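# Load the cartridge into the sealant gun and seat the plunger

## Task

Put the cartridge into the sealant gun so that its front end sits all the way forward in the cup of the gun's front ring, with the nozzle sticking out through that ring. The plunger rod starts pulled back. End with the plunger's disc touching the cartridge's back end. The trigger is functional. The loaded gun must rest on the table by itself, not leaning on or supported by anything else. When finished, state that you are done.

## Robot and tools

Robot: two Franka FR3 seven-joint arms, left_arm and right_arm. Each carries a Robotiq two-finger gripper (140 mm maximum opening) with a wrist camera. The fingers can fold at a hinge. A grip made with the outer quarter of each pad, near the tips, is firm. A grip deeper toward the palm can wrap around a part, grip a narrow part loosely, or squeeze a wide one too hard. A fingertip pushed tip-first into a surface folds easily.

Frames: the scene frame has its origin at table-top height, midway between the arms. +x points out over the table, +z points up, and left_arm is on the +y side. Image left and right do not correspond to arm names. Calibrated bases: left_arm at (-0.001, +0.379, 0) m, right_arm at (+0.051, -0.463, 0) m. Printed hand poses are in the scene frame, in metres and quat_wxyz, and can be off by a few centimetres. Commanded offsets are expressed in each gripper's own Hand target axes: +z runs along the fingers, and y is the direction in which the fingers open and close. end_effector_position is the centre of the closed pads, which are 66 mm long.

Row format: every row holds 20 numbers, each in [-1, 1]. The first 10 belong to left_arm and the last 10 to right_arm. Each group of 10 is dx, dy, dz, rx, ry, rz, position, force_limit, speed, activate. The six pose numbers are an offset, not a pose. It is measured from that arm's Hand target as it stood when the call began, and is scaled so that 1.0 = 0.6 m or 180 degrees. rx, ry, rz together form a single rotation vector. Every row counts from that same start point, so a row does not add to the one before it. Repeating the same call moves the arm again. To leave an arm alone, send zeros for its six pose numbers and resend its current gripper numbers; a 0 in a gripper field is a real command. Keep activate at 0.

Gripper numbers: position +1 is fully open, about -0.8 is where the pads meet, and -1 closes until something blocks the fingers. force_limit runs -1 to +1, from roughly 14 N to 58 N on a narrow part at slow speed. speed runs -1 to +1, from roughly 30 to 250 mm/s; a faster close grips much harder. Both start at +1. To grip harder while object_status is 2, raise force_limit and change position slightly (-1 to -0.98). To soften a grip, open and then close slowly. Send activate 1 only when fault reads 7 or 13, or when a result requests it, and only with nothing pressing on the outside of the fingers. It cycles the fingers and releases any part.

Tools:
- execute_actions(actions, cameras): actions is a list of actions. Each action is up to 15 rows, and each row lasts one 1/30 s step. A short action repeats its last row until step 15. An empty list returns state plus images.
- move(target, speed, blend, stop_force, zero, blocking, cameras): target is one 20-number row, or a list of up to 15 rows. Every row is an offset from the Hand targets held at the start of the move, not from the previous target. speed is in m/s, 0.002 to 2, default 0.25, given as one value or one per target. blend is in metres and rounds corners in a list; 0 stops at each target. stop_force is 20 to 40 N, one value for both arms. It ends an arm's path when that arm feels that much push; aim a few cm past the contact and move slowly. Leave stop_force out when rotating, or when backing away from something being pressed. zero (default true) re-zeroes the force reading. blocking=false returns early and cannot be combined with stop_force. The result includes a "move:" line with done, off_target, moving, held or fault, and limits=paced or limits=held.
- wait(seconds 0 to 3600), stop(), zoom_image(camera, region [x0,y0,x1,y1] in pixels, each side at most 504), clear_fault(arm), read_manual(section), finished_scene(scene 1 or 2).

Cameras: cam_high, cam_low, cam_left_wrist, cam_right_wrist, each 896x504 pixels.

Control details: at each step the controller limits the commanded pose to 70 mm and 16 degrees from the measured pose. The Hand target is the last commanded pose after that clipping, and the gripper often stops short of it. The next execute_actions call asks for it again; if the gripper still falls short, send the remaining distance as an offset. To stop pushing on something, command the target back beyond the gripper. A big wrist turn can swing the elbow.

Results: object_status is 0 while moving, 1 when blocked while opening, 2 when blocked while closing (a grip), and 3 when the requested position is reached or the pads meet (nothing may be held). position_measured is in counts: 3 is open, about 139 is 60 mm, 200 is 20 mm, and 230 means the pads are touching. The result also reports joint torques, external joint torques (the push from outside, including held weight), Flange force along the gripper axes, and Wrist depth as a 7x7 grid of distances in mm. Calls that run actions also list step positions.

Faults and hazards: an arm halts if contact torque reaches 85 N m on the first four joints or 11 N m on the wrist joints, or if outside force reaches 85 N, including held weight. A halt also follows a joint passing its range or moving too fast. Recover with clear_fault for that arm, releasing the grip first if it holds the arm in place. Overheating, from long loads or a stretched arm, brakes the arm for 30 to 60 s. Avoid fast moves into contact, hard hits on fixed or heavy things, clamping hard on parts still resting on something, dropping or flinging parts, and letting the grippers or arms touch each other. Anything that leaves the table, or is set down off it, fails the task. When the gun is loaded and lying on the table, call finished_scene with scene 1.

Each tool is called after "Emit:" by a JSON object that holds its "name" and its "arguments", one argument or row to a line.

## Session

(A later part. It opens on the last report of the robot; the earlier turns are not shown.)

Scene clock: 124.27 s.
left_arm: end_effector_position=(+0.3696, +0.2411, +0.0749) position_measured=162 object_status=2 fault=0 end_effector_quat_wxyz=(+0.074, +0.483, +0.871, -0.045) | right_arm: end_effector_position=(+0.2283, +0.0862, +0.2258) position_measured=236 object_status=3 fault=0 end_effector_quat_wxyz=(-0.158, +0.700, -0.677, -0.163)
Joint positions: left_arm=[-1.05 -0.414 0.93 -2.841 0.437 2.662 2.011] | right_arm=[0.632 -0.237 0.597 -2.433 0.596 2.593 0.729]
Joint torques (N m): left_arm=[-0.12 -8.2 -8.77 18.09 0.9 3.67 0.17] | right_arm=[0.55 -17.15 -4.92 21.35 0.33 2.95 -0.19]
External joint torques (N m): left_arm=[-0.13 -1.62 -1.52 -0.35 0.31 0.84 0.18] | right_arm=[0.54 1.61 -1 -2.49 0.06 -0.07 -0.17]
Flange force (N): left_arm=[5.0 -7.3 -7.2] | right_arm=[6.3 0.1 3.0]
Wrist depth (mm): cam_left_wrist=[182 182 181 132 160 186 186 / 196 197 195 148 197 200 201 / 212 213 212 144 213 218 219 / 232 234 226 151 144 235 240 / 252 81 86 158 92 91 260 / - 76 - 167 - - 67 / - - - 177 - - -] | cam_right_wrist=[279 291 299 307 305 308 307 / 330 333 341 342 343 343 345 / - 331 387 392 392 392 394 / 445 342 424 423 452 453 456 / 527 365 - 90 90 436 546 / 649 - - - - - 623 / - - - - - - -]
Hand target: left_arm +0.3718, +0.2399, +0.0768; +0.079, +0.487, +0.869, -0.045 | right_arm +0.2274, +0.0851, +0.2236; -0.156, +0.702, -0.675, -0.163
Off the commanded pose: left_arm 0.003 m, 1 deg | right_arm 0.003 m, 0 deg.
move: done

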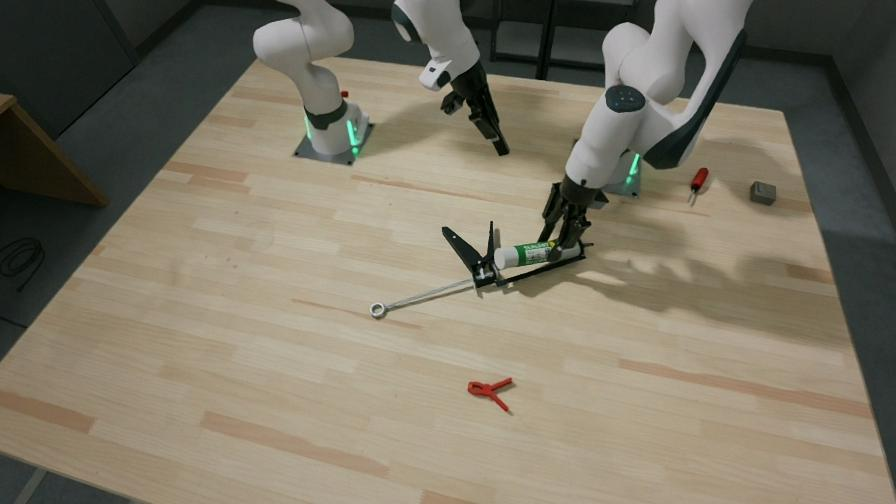

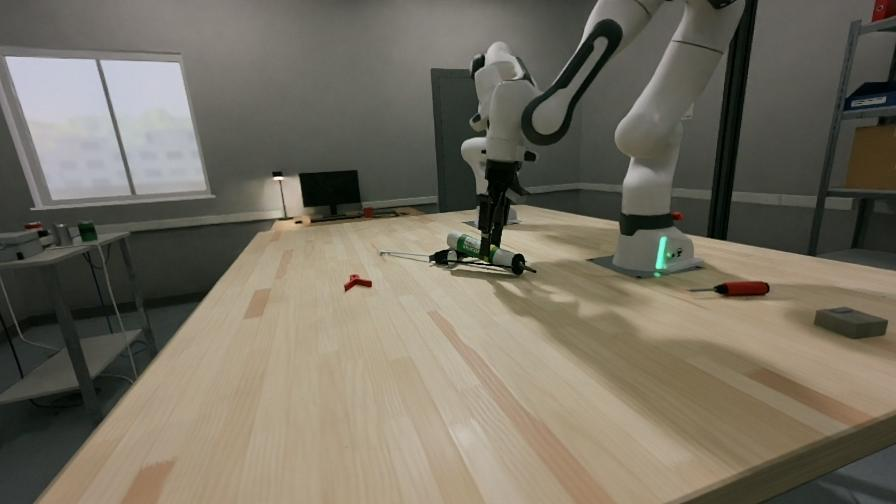

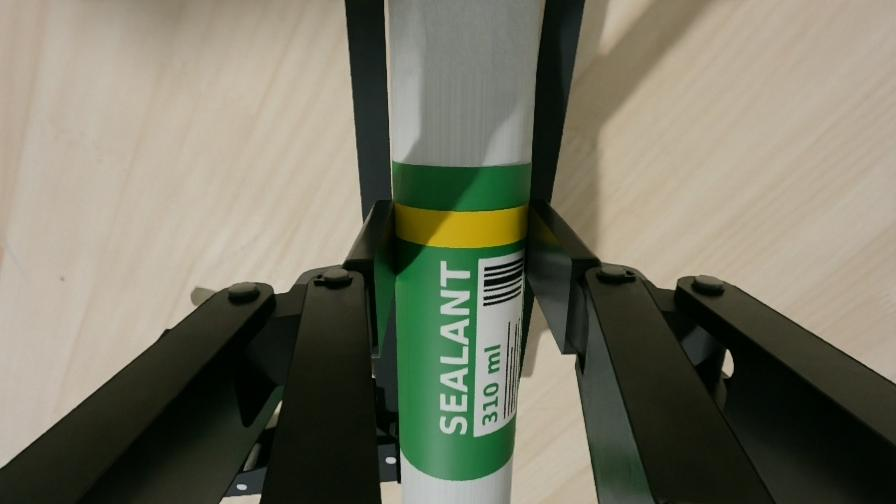

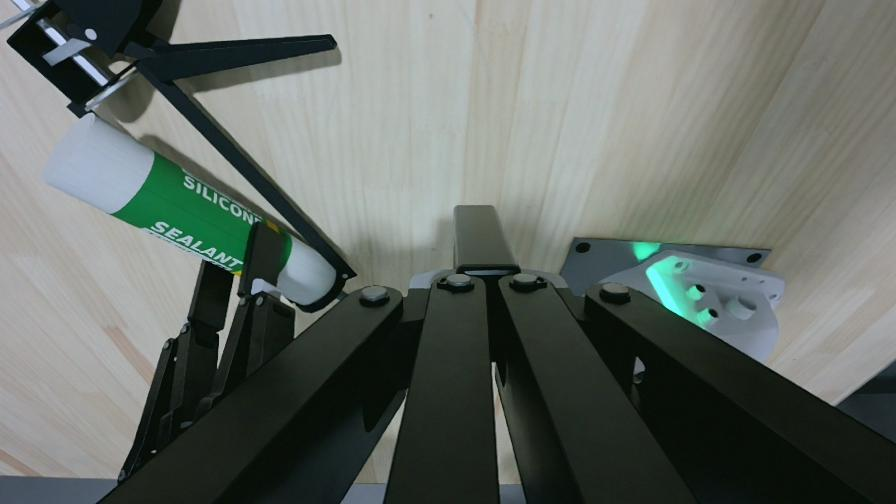

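Emit:
{"name": "move", "arguments": {
  "target": [-0.0035, 0, 0.0225, 0, 0.0467, 0, -1, 1, -1, 0, 0, 0, 0, 0, 0, 0, -1, 0, 1, 0],
  "speed": 0.04,
  "cameras": ["cam_right_wrist", "cam_left_wrist", "cam_low", "cam_high"]
}}

Emit:
{"name": "zoom_image", "arguments": {
  "camera": "cam_right_wrist",
  "region": [240, 200, 380, 320]
}}

Emit:
{"name": "zoom_image", "arguments": {
  "camera": "cam_low",
  "region": [430, 225, 540, 280]
}}

Emit:
{"name": "zoom_image", "arguments": {
  "camera": "cam_high",
  "region": [460, 220, 600, 300]
}}

Scene clock: 127.97 s.
left_arm: end_effector_position=(+0.3772, +0.2348, +0.0662) position_measured=162 object_status=2 fault=0 end_effector_quat_wxyz=(+0.020, +0.491, +0.871, -0.009) | right_arm: end_effector_position=(+0.2283, +0.0862, +0.2258) position_measured=236 object_status=3 fault=0 end_effector_quat_wxyz=(-0.158, +0.700, -0.677, -0.163)
Joint positions: left_arm=[-1.165 -0.271 0.924 -2.729 0.356 2.571 1.996] | right_arm=[0.632 -0.237 0.597 -2.433 0.596 2.593 0.729]
Joint velocities: left_arm=[-0.002 0.001 -0.002 0.001 -0.002 -0.003 -0.001] | right_arm=[within noise]
Joint torques (N m): left_arm=[-1.41 -7.17 -5.54 16.19 0.13 2.12 -0.23] | right_arm=[0.51 -17.2 -4.96 21.37 0.32 2.94 -0.21]
External joint torques (N m): left_arm=[-1.47 2.51 -0.31 -2.9 -0.37 -0.45 -0.23] | right_arm=[0.48 1.66 -1.05 -2.49 0.05 -0.09 -0.2]
Flange force (N): left_arm=[-6.1 -0.1 12.7] | right_arm=[6.2 -0.1 3.0]
Wrist depth (mm): cam_left_wrist=[181 181 181 137 181 187 188 / 191 192 191 141 194 198 200 / 202 204 203 146 206 211 213 / 217 218 214 150 143 223 228 / 229 81 86 155 92 91 242 / - 76 - 161 - - 67 / - - - 167 - - -] | cam_right_wrist=[274 292 299 305 306 306 306 / 304 333 343 343 343 344 345 / 390 318 387 391 391 393 390 / 444 352 425 143 454 454 460 / 527 315 - 90 90 434 542 / 650 - - - - - 644 / - - - - - - -]
Hand target: left_arm +0.3741, +0.2361, +0.0639; +0.015, +0.489, +0.872, -0.009 | right_arm +0.2274, +0.0851, +0.2236; -0.156, +0.702, -0.675, -0.163
Off the commanded pose: left_arm 0.004 m, 1 deg | right_arm 0.003 m, 0 deg.
move: off_target (left_arm)

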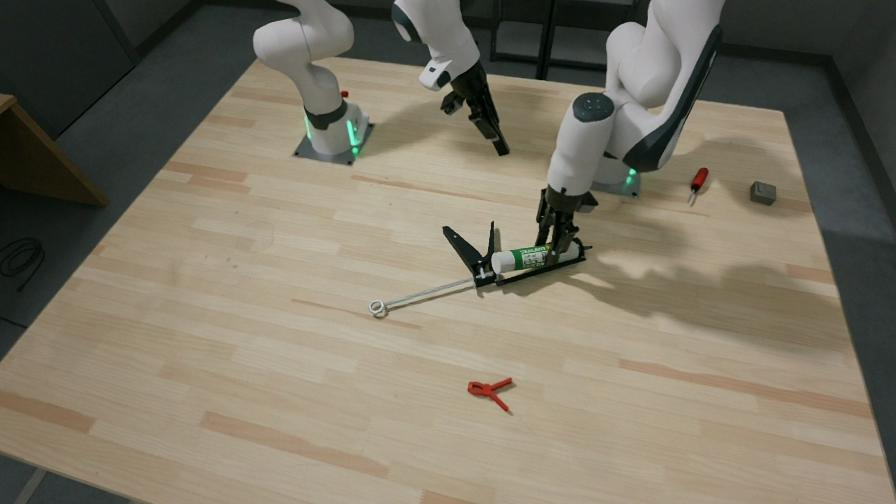

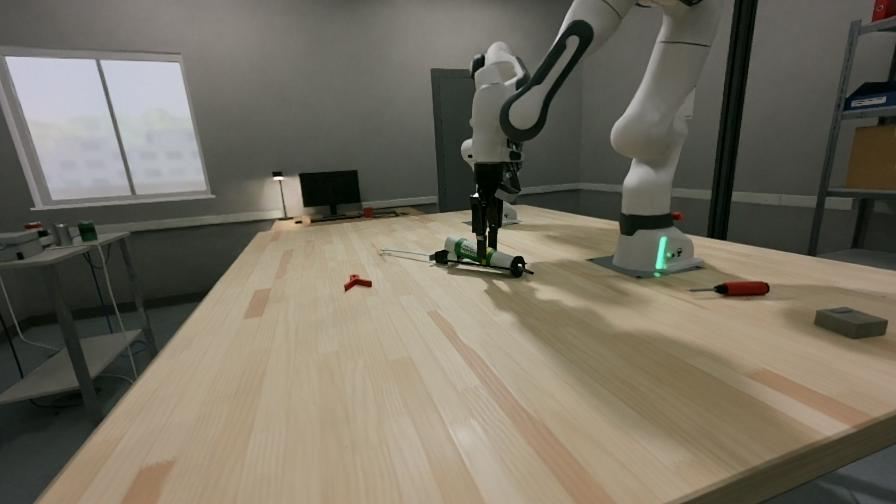

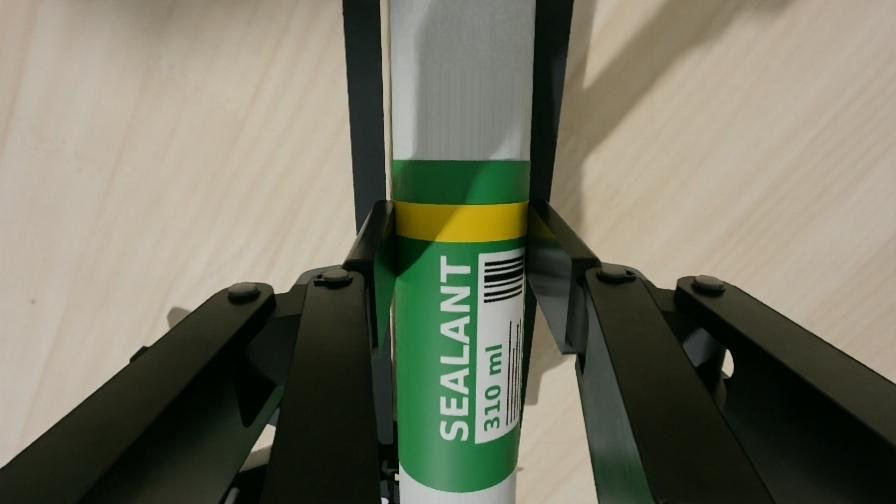

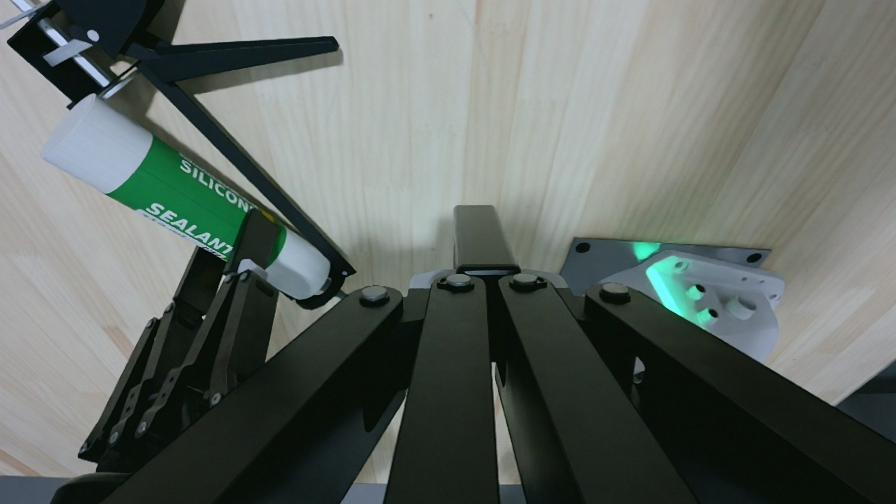

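Scaled by 3.600 from the camera's image (finer frame: 1280x720).

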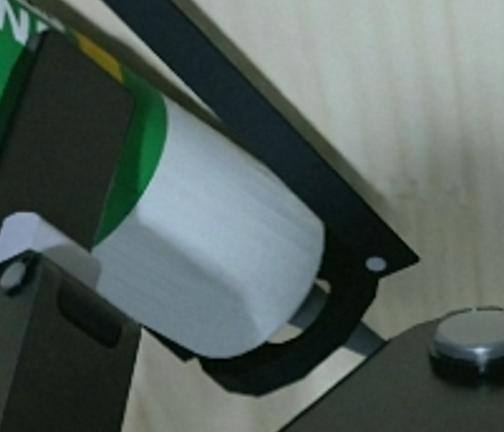

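Scaled by 4.582 from the camera's image (finer frame: 1280x720).

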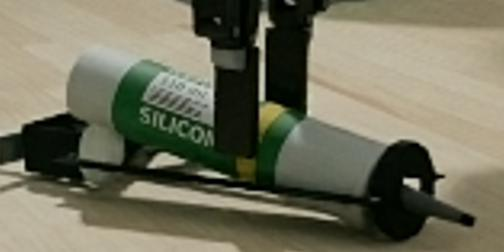

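Scaled by 3.600 from the camera's image (finer frame: 1280x720).

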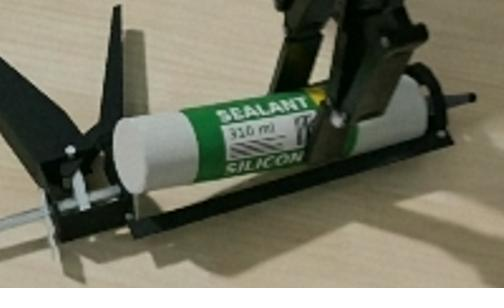

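Emit:
{"name": "zoom_image", "arguments": {
  "camera": "cam_right_wrist",
  "region": [0, 40, 170, 200]
}}

Emit:
{"name": "zoom_image", "arguments": {
  "camera": "cam_high",
  "region": [465, 235, 535, 295]
}}

Emit:
{"name": "zoom_image", "arguments": {
  "camera": "cam_low",
  "region": [425, 225, 485, 275]
}}

Scaled by 2.965 from the camera's image (finer frame: 1280x720).

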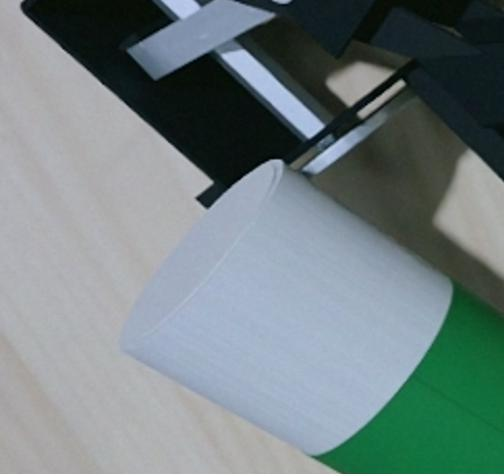

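Scaled by 7.200 from the camera's image (finer frame: 1280x720).

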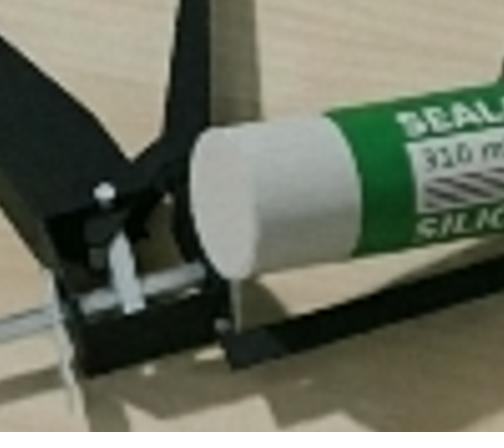

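Scaled by 8.400 from the camera's image (finer frame: 1280x720).

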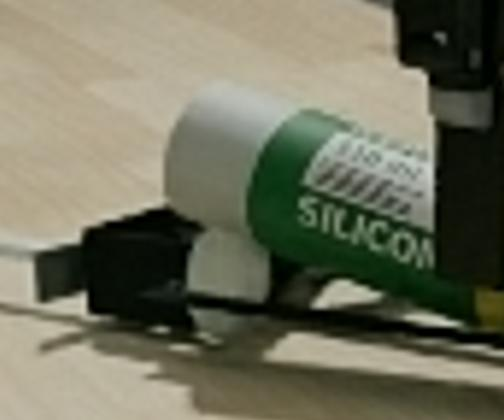

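Emit:
{"name": "move", "arguments": {
  "target": [
    [0, 0.0007, -0.0267, 0, -0.0467, 0, -1, 1, -1, 0, 0, 0, 0, 0, 0, 0, -1, 0, 1, 0],
    [0.0072, 0, -0.0217, 0, -0.0467, 0, -1, 1, -1, 0, 0, 0, 0, 0, 0, 0, -1, 0, 1, 0],
    [0.0060, 0, -0.0005, 0, -0.0010, 0, -1, 1, -1, 0, 0, 0, 0, 0, 0, 0, -1, 0, 1, 0]
  ],
  "speed": 0.045,
  "blend": [0.002, 0.0005, 0],
  "cameras": ["cam_right_wrist", "cam_left_wrist", "cam_low", "cam_high"]
}}

Emit:
{"name": "zoom_image", "arguments": {
  "camera": "cam_right_wrist",
  "region": [240, 200, 380, 320]
}}

Emit:
{"name": "zoom_image", "arguments": {
  "camera": "cam_low",
  "region": [430, 225, 540, 280]
}}

Emit:
{"name": "zoom_image", "arguments": {
  "camera": "cam_high",
  "region": [460, 220, 600, 300]
}}

Scene clock: 133.57 s.
left_arm: end_effector_position=(+0.3706, +0.2403, +0.0627) position_measured=162 object_status=2 fault=0 end_effector_quat_wxyz=(+0.015, +0.493, +0.870, -0.009) | right_arm: end_effector_position=(+0.2283, +0.0862, +0.2258) position_measured=236 object_status=3 fault=0 end_effector_quat_wxyz=(-0.158, +0.700, -0.677, -0.163)
Joint positions: left_arm=[-1.151 -0.279 0.921 -2.744 0.37 2.567 1.995] | right_arm=[0.632 -0.237 0.597 -2.433 0.596 2.593 0.729]
Joint velocities: left_arm=[0 0 -0.001 0 -0.002 -0.003 0.001] | right_arm=[within noise]
Joint torques (N m): left_arm=[-1.02 -9.64 -6.11 19.29 0.14 2.94 -0.35] | right_arm=[0.56 -17.18 -4.92 21.35 0.34 2.94 -0.2]
External joint torques (N m): left_arm=[-1 -0.13 -0.72 0.34 -0.37 0.39 -0.35] | right_arm=[0.66 1.6 -0.89 -2.51 0.06 -0.09 -0.19]
Flange force (N): left_arm=[-4.3 -0.7 1.9] | right_arm=[6.4 0.4 3.0]
Wrist depth (mm): cam_left_wrist=[178 179 176 133 157 184 185 / 189 189 189 139 191 195 196 / 199 201 200 144 201 206 208 / 212 214 210 151 143 218 223 / 225 82 86 158 92 91 236 / - 76 - 166 - - 67 / - - - 174 - - -] | cam_right_wrist=[279 290 299 306 307 306 306 / 324 330 341 343 344 344 344 / 395 325 379 390 392 392 393 / 444 423 415 143 450 451 459 / 526 324 93 90 90 434 545 / 657 - - - - - 620 / - - - - - - -]
Hand target: left_arm +0.3723, +0.2391, +0.0641; +0.016, +0.489, +0.872, -0.010 | right_arm +0.2274, +0.0851, +0.2236; -0.156, +0.702, -0.675, -0.163
Off the commanded pose: left_arm 0.002 m, 1 deg | right_arm 0.003 m, 0 deg.
move: done

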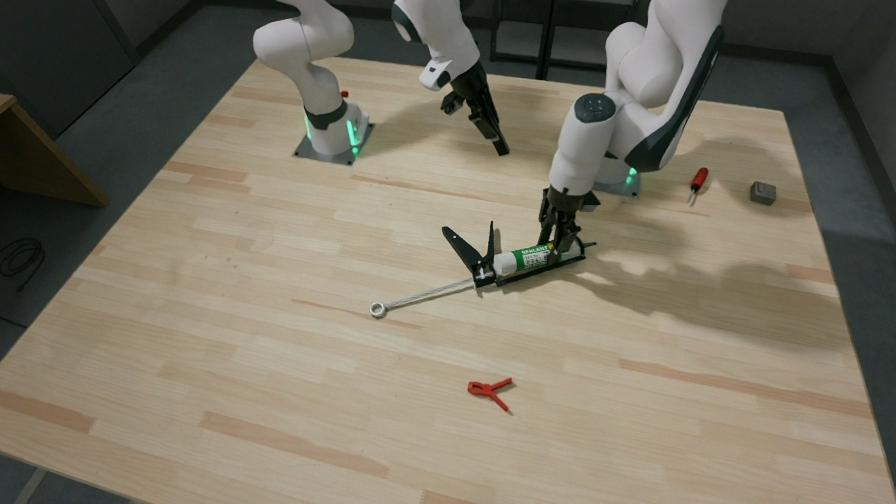

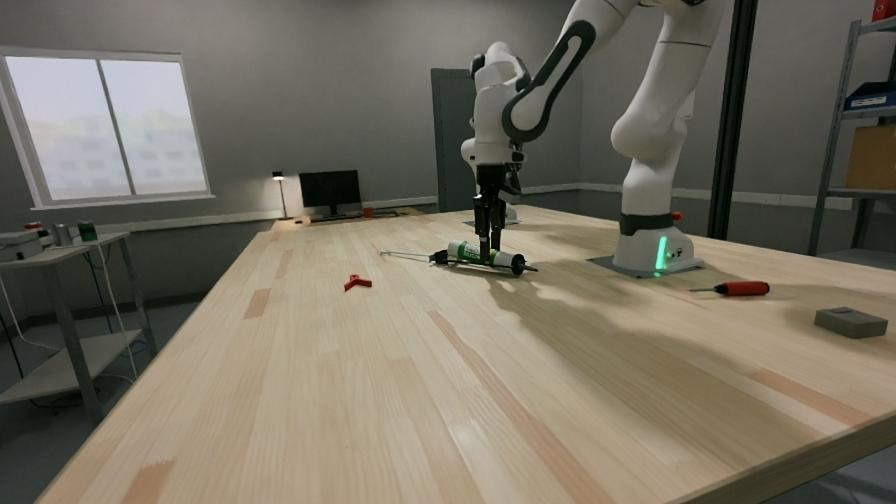

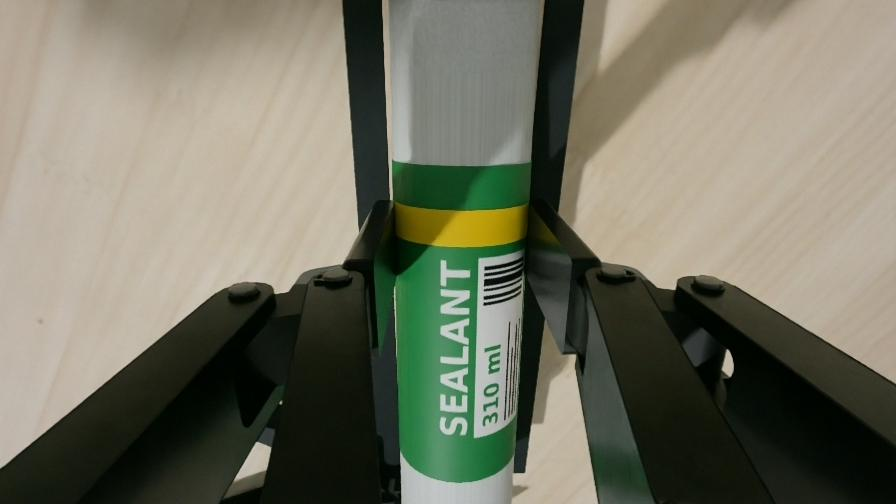

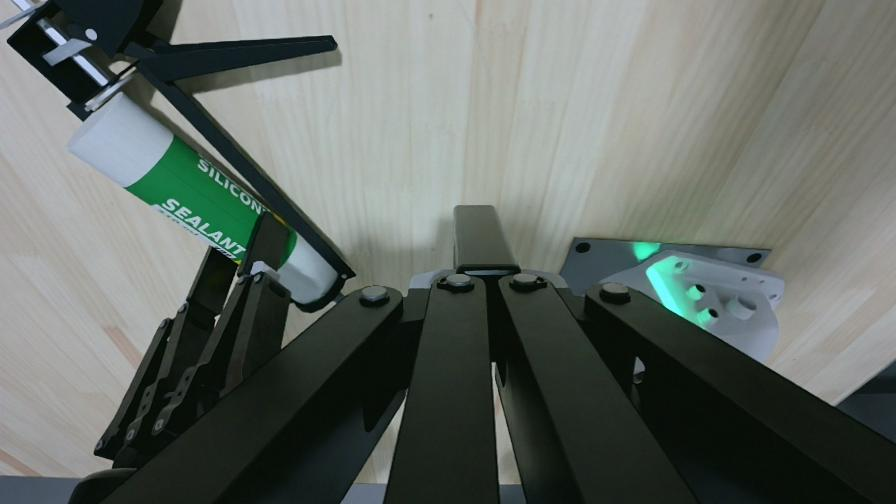

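Scaled by 3.600 from the camera's image (finer frame: 1280x720).

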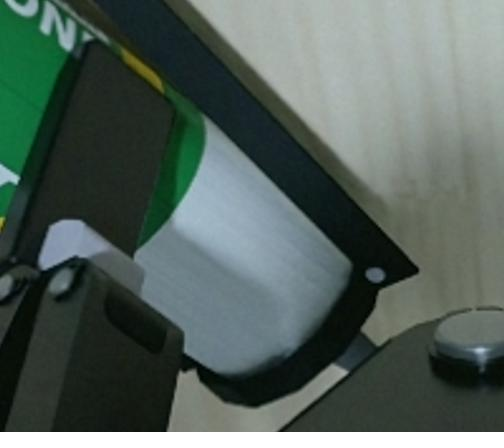

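Scaled by 4.582 from the camera's image (finer frame: 1280x720).

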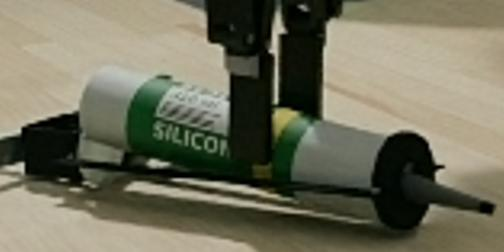

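Scaled by 3.600 from the camera's image (finer frame: 1280x720).

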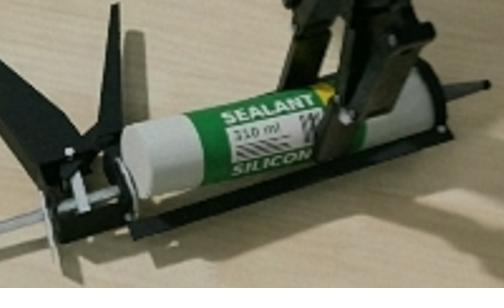

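Emit:
{"name": "zoom_image", "arguments": {
  "camera": "cam_left_wrist",
  "region": [320, 0, 620, 240]
}}

Scaled by 1.680 from the camera's image (finer frame: 1280x720).

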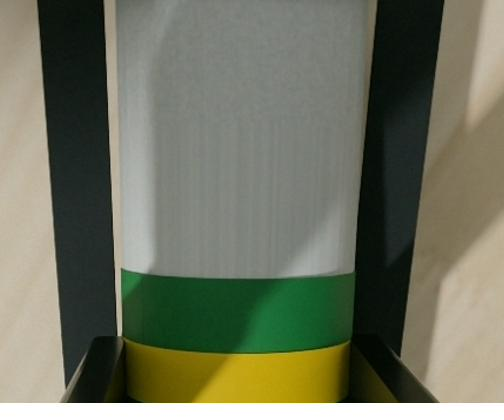

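Emit:
{"name": "move", "arguments": {
  "target": [
    [0, -0.0007, -0.0007, -0.0001, 0.0061, -0.0028, -1, 1, -1, 0, 0, 0, 0, 0, 0, 0, -1, 0, 1, 0],
    [0.0150, -0.0005, -0.0012, -0.0001, 0.0061, -0.0028, -1, 1, -1, 0, 0, 0, 0, 0, 0, 0, -1, 0, 1, 0]
  ],
  "speed": 0.04,
  "blend": [0.0005, 0],
  "cameras": ["cam_right_wrist", "cam_left_wrist", "cam_low", "cam_high"]
}}

Emit:
{"name": "zoom_image", "arguments": {
  "camera": "cam_right_wrist",
  "region": [280, 220, 380, 310]
}}

Emit:
{"name": "zoom_image", "arguments": {
  "camera": "cam_low",
  "region": [430, 225, 540, 280]
}}

Emit:
{"name": "zoom_image", "arguments": {
  "camera": "cam_high",
  "region": [460, 220, 600, 300]
}}

Emit:
{"name": "zoom_image", "arguments": {
  "camera": "cam_left_wrist",
  "region": [320, 0, 620, 240]
}}

Scene clock: 136.93 s.
left_arm: end_effector_position=(+0.3680, +0.2452, +0.0645) position_measured=162 object_status=2 fault=0 end_effector_quat_wxyz=(+0.009, +0.487, +0.874, -0.006) | right_arm: end_effector_position=(+0.2283, +0.0862, +0.2258) position_measured=236 object_status=3 fault=0 end_effector_quat_wxyz=(-0.158, +0.700, -0.677, -0.163)
Joint positions: left_arm=[-1.124 -0.288 0.898 -2.745 0.378 2.545 1.979] | right_arm=[0.632 -0.237 0.597 -2.433 0.596 2.593 0.729]
Joint torques (N m): left_arm=[0.83 -10.68 -6.68 17.85 0.92 2.25 -0.39] | right_arm=[0.5 -17.18 -4.94 21.33 0.34 2.95 -0.17]
External joint torques (N m): left_arm=[0.84 -0.89 -1.25 -1.21 0.42 -0.27 -0.38] | right_arm=[0.59 1.65 -0.9 -2.54 0.06 -0.08 -0.16]
Flange force (N): left_arm=[10.6 -9.6 -9.7] | right_arm=[6.2 0.3 3.1]
Wrist depth (mm): cam_left_wrist=[180 181 181 133 157 186 187 / 190 192 191 139 193 197 198 / 201 203 202 146 204 209 211 / 215 216 212 150 144 220 224 / 227 77 86 158 92 91 236 / - 76 - 166 - - 67 / - - - 174 - - -] | cam_right_wrist=[280 297 297 306 308 306 305 / 316 330 342 342 346 344 345 / 397 325 388 389 389 392 394 / 446 422 423 143 452 454 456 / 527 337 97 90 90 433 540 / 659 - - - - - 647 / - - - - - - -]
Hand target: left_arm +0.3673, +0.2467, +0.0644; +0.008, +0.485, +0.874, -0.005 | right_arm +0.2274, +0.0851, +0.2236; -0.156, +0.702, -0.675, -0.163
Off the commanded pose: left_arm 0.002 m, 0 deg | right_arm 0.003 m, 0 deg.
move: done

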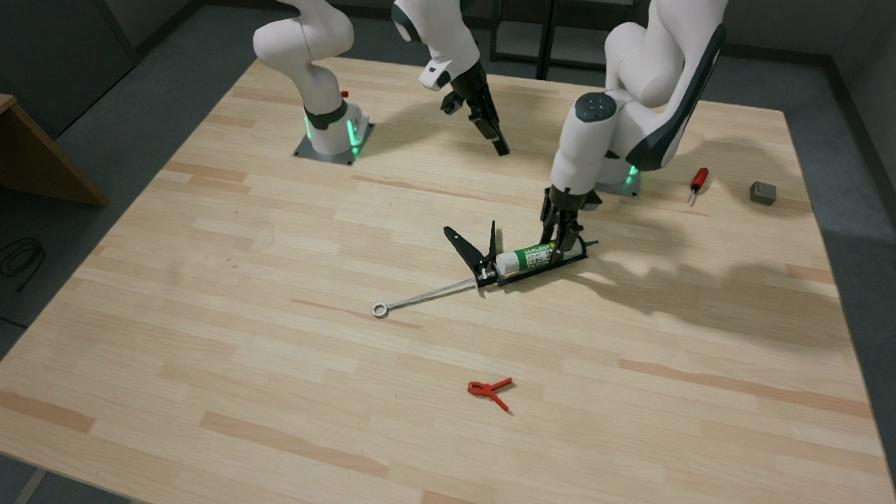

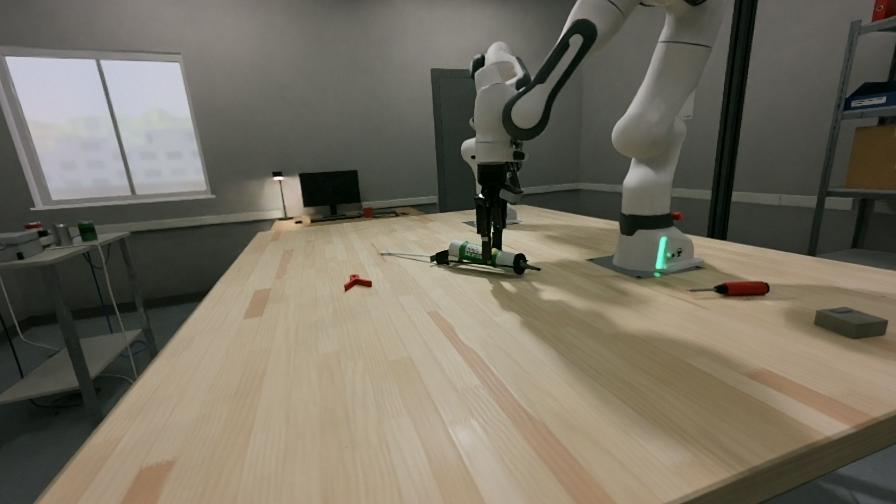

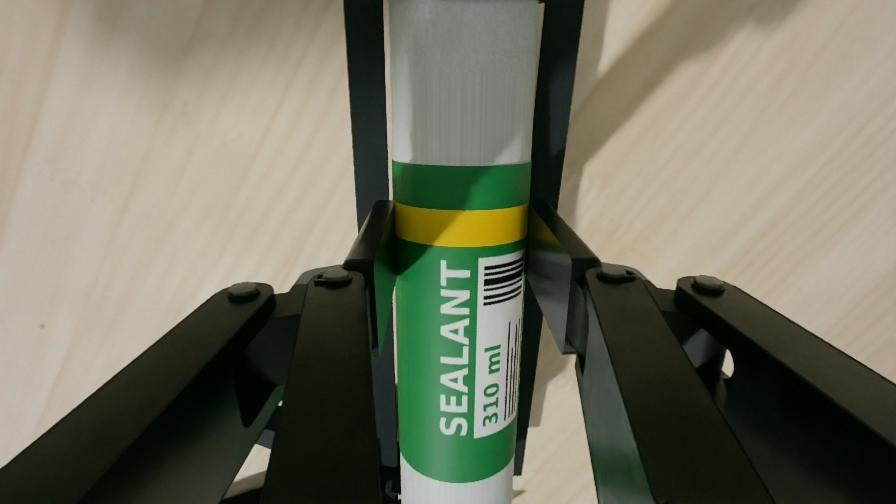

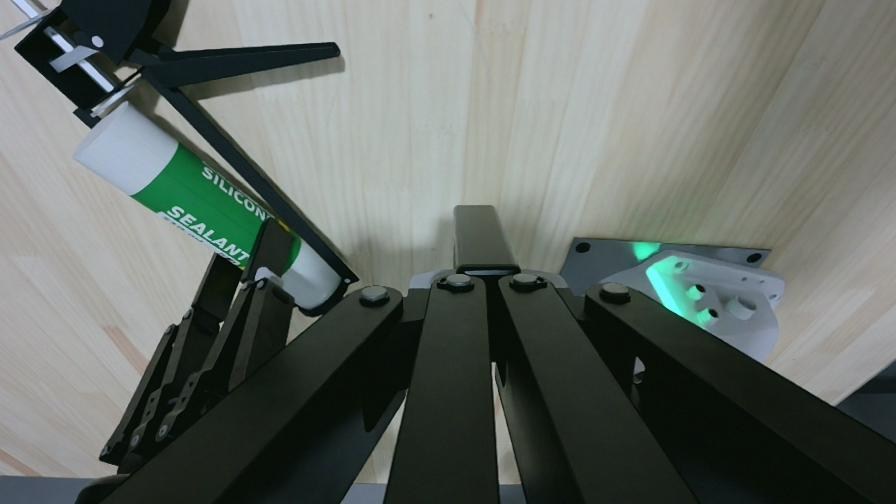

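Scaled by 5.040 from the camera's image (finer frame: 1280x720).

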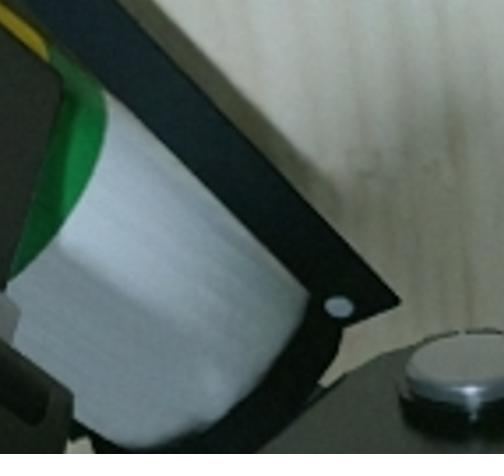

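Scaled by 4.582 from the camera's image (finer frame: 1280x720).

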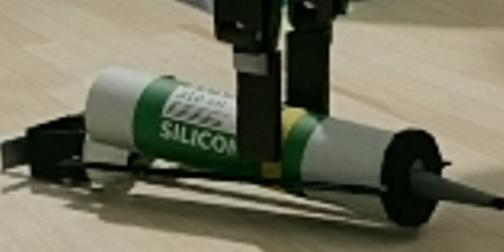

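Scaled by 3.600 from the camera's image (finer frame: 1280x720).

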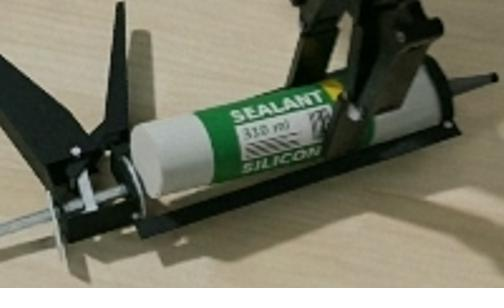

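Scaled by 1.680 from the camera's image (finer frame: 1280x720).

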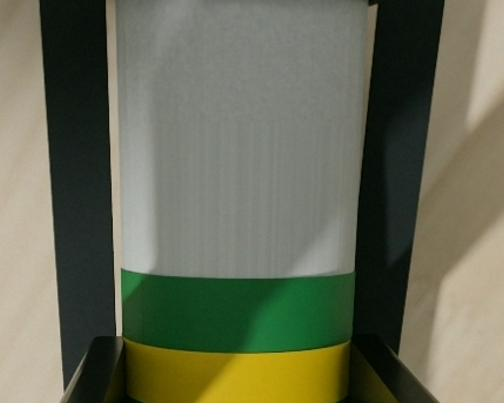

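Emit:
{"name": "move", "arguments": {
  "target": [
    [0, 0, 0.0100, 0, 0, 0, -1, 1, -1, 0, 0.2377, -0.2766, -0.1655, -0.018, 0.071, -0.078, -1, 0, 1, 0],
    [0, 0, 0.0100, 0, 0, 0, -1, 1, -1, 0, 0.4050, -0.6061, -0.0623, -0.0360, 0.1419, -0.1569, -1, 0, 1, 0]
  ],
  "speed": 0.35,
  "blend": [0.04, 0],
  "cameras": ["all"]
}}

Emit:
{"name": "zoom_image", "arguments": {
  "camera": "cam_low",
  "region": [430, 225, 550, 285]
}}

Emit:
{"name": "zoom_image", "arguments": {
  "camera": "cam_high",
  "region": [460, 220, 620, 300]
}}

Scene clock: 142.53 s.
left_arm: end_effector_position=(+0.3668, +0.2476, +0.0581) position_measured=162 object_status=2 fault=0 end_effector_quat_wxyz=(+0.006, +0.484, +0.875, -0.004) | right_arm: end_effector_position=(+0.6000, -0.1340, +0.1511) position_measured=236 object_status=3 fault=0 end_effector_quat_wxyz=(-0.002, +0.868, -0.497, +0.000)
Joint positions: left_arm=[-1.14 -0.269 0.918 -2.749 0.375 2.561 1.979] | right_arm=[0.386 0.341 0.195 -1.797 -0.075 2.135 0.057]
Joint velocities: left_arm=[within noise] | right_arm=[-0.001 0 0 0.001 -0.001 -0.001 -0.005]
Joint torques (N m): left_arm=[-0.89 -10.27 -5.55 18.03 0.44 2.96 0.02] | right_arm=[-0.54 -41.69 2.31 22.55 0.4 2.24 -0.23]
External joint torques (N m): left_arm=[-0.88 -0.57 -0.41 -0.75 -0.05 0.46 0.02] | right_arm=[-0.61 0.49 -0.17 -1.3 -0.24 -0.34 -0.23]
Flange force (N): left_arm=[0.2 -2.3 1.4] | right_arm=[1.1 3.9 1.2]
Wrist depth (mm): cam_left_wrist=[175 176 173 133 157 180 182 / 184 186 185 139 185 191 192 / 196 196 196 144 196 202 203 / 207 209 205 151 143 214 217 / 219 77 86 158 92 91 229 / - 76 - 166 - - 67 / - - - 176 - - -] | cam_right_wrist=[256 256 257 258 258 259 260 / 269 270 270 271 272 273 273 / 282 285 285 284 286 287 288 / 299 302 301 144 304 304 305 / 317 318 - 90 89 317 323 / 333 - - - - - 341 / - - - - - - -]
Hand target: left_arm +0.3674, +0.2466, +0.0584; +0.008, +0.485, +0.874, -0.005 | right_arm +0.6000, -0.1351, +0.1504; +0.000, +0.870, -0.493, +0.000
Off the commanded pose: left_arm 0.001 m, 0 deg | right_arm 0.001 m, 1 deg.
move: done

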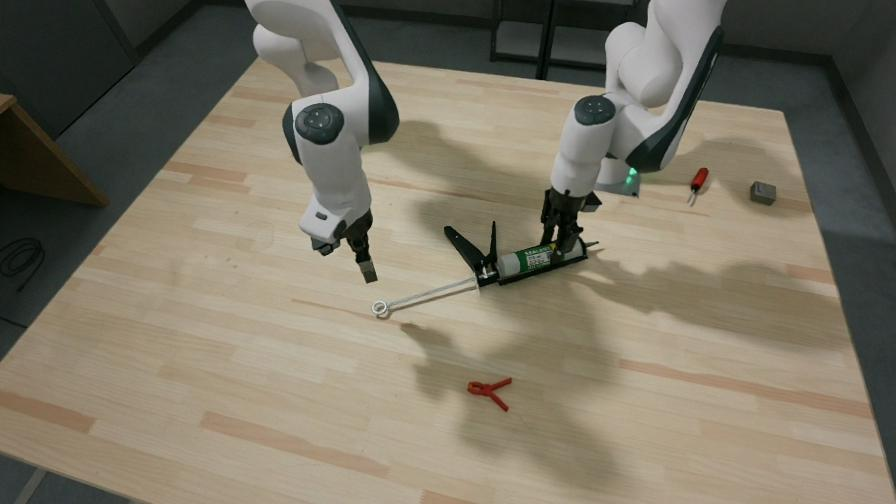

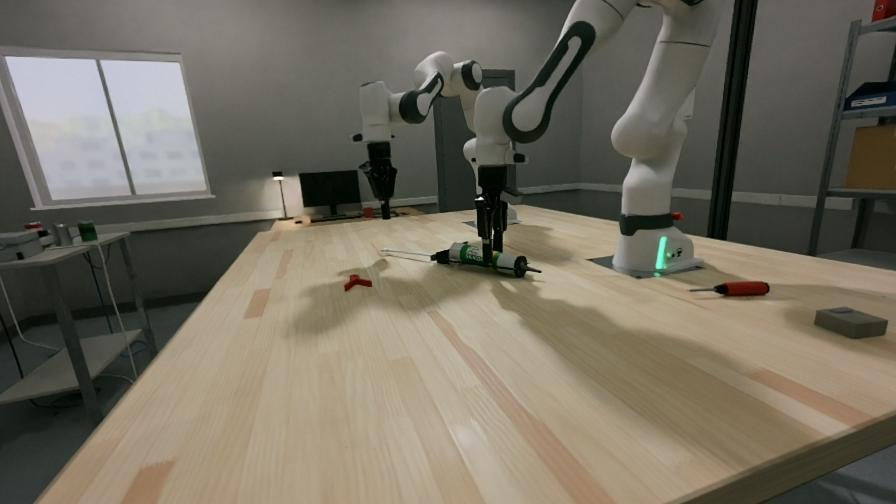

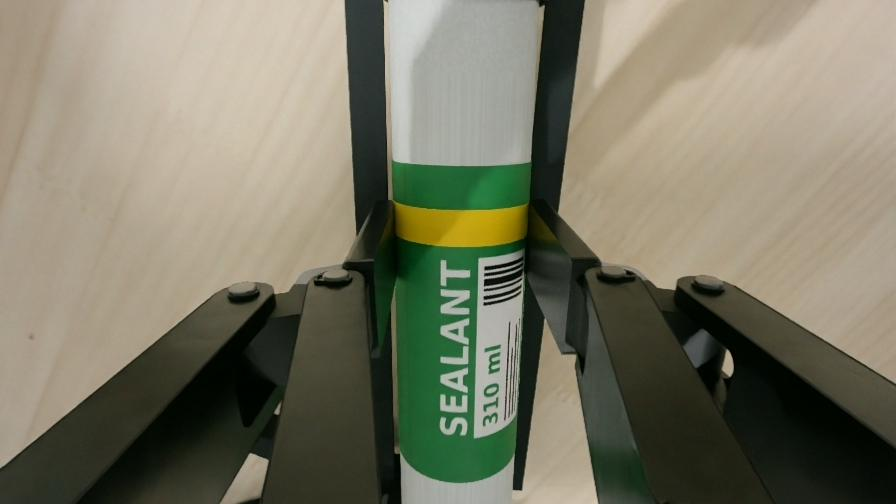

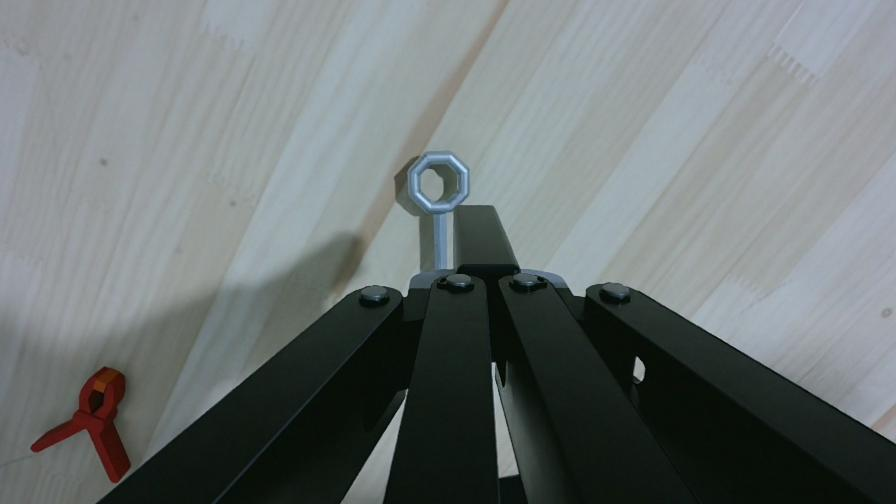

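Scaled by 4.200 from the camera's image (finer frame: 1280x720).

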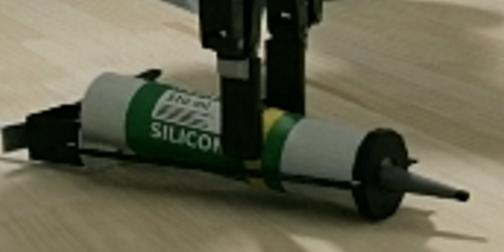

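Scaled by 3.150 from the camera's image (finer frame: 1280x720).

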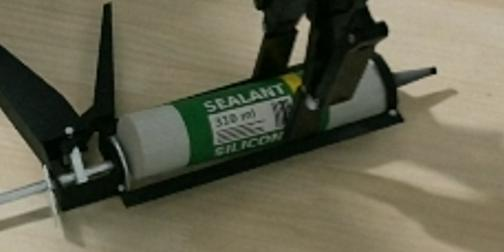

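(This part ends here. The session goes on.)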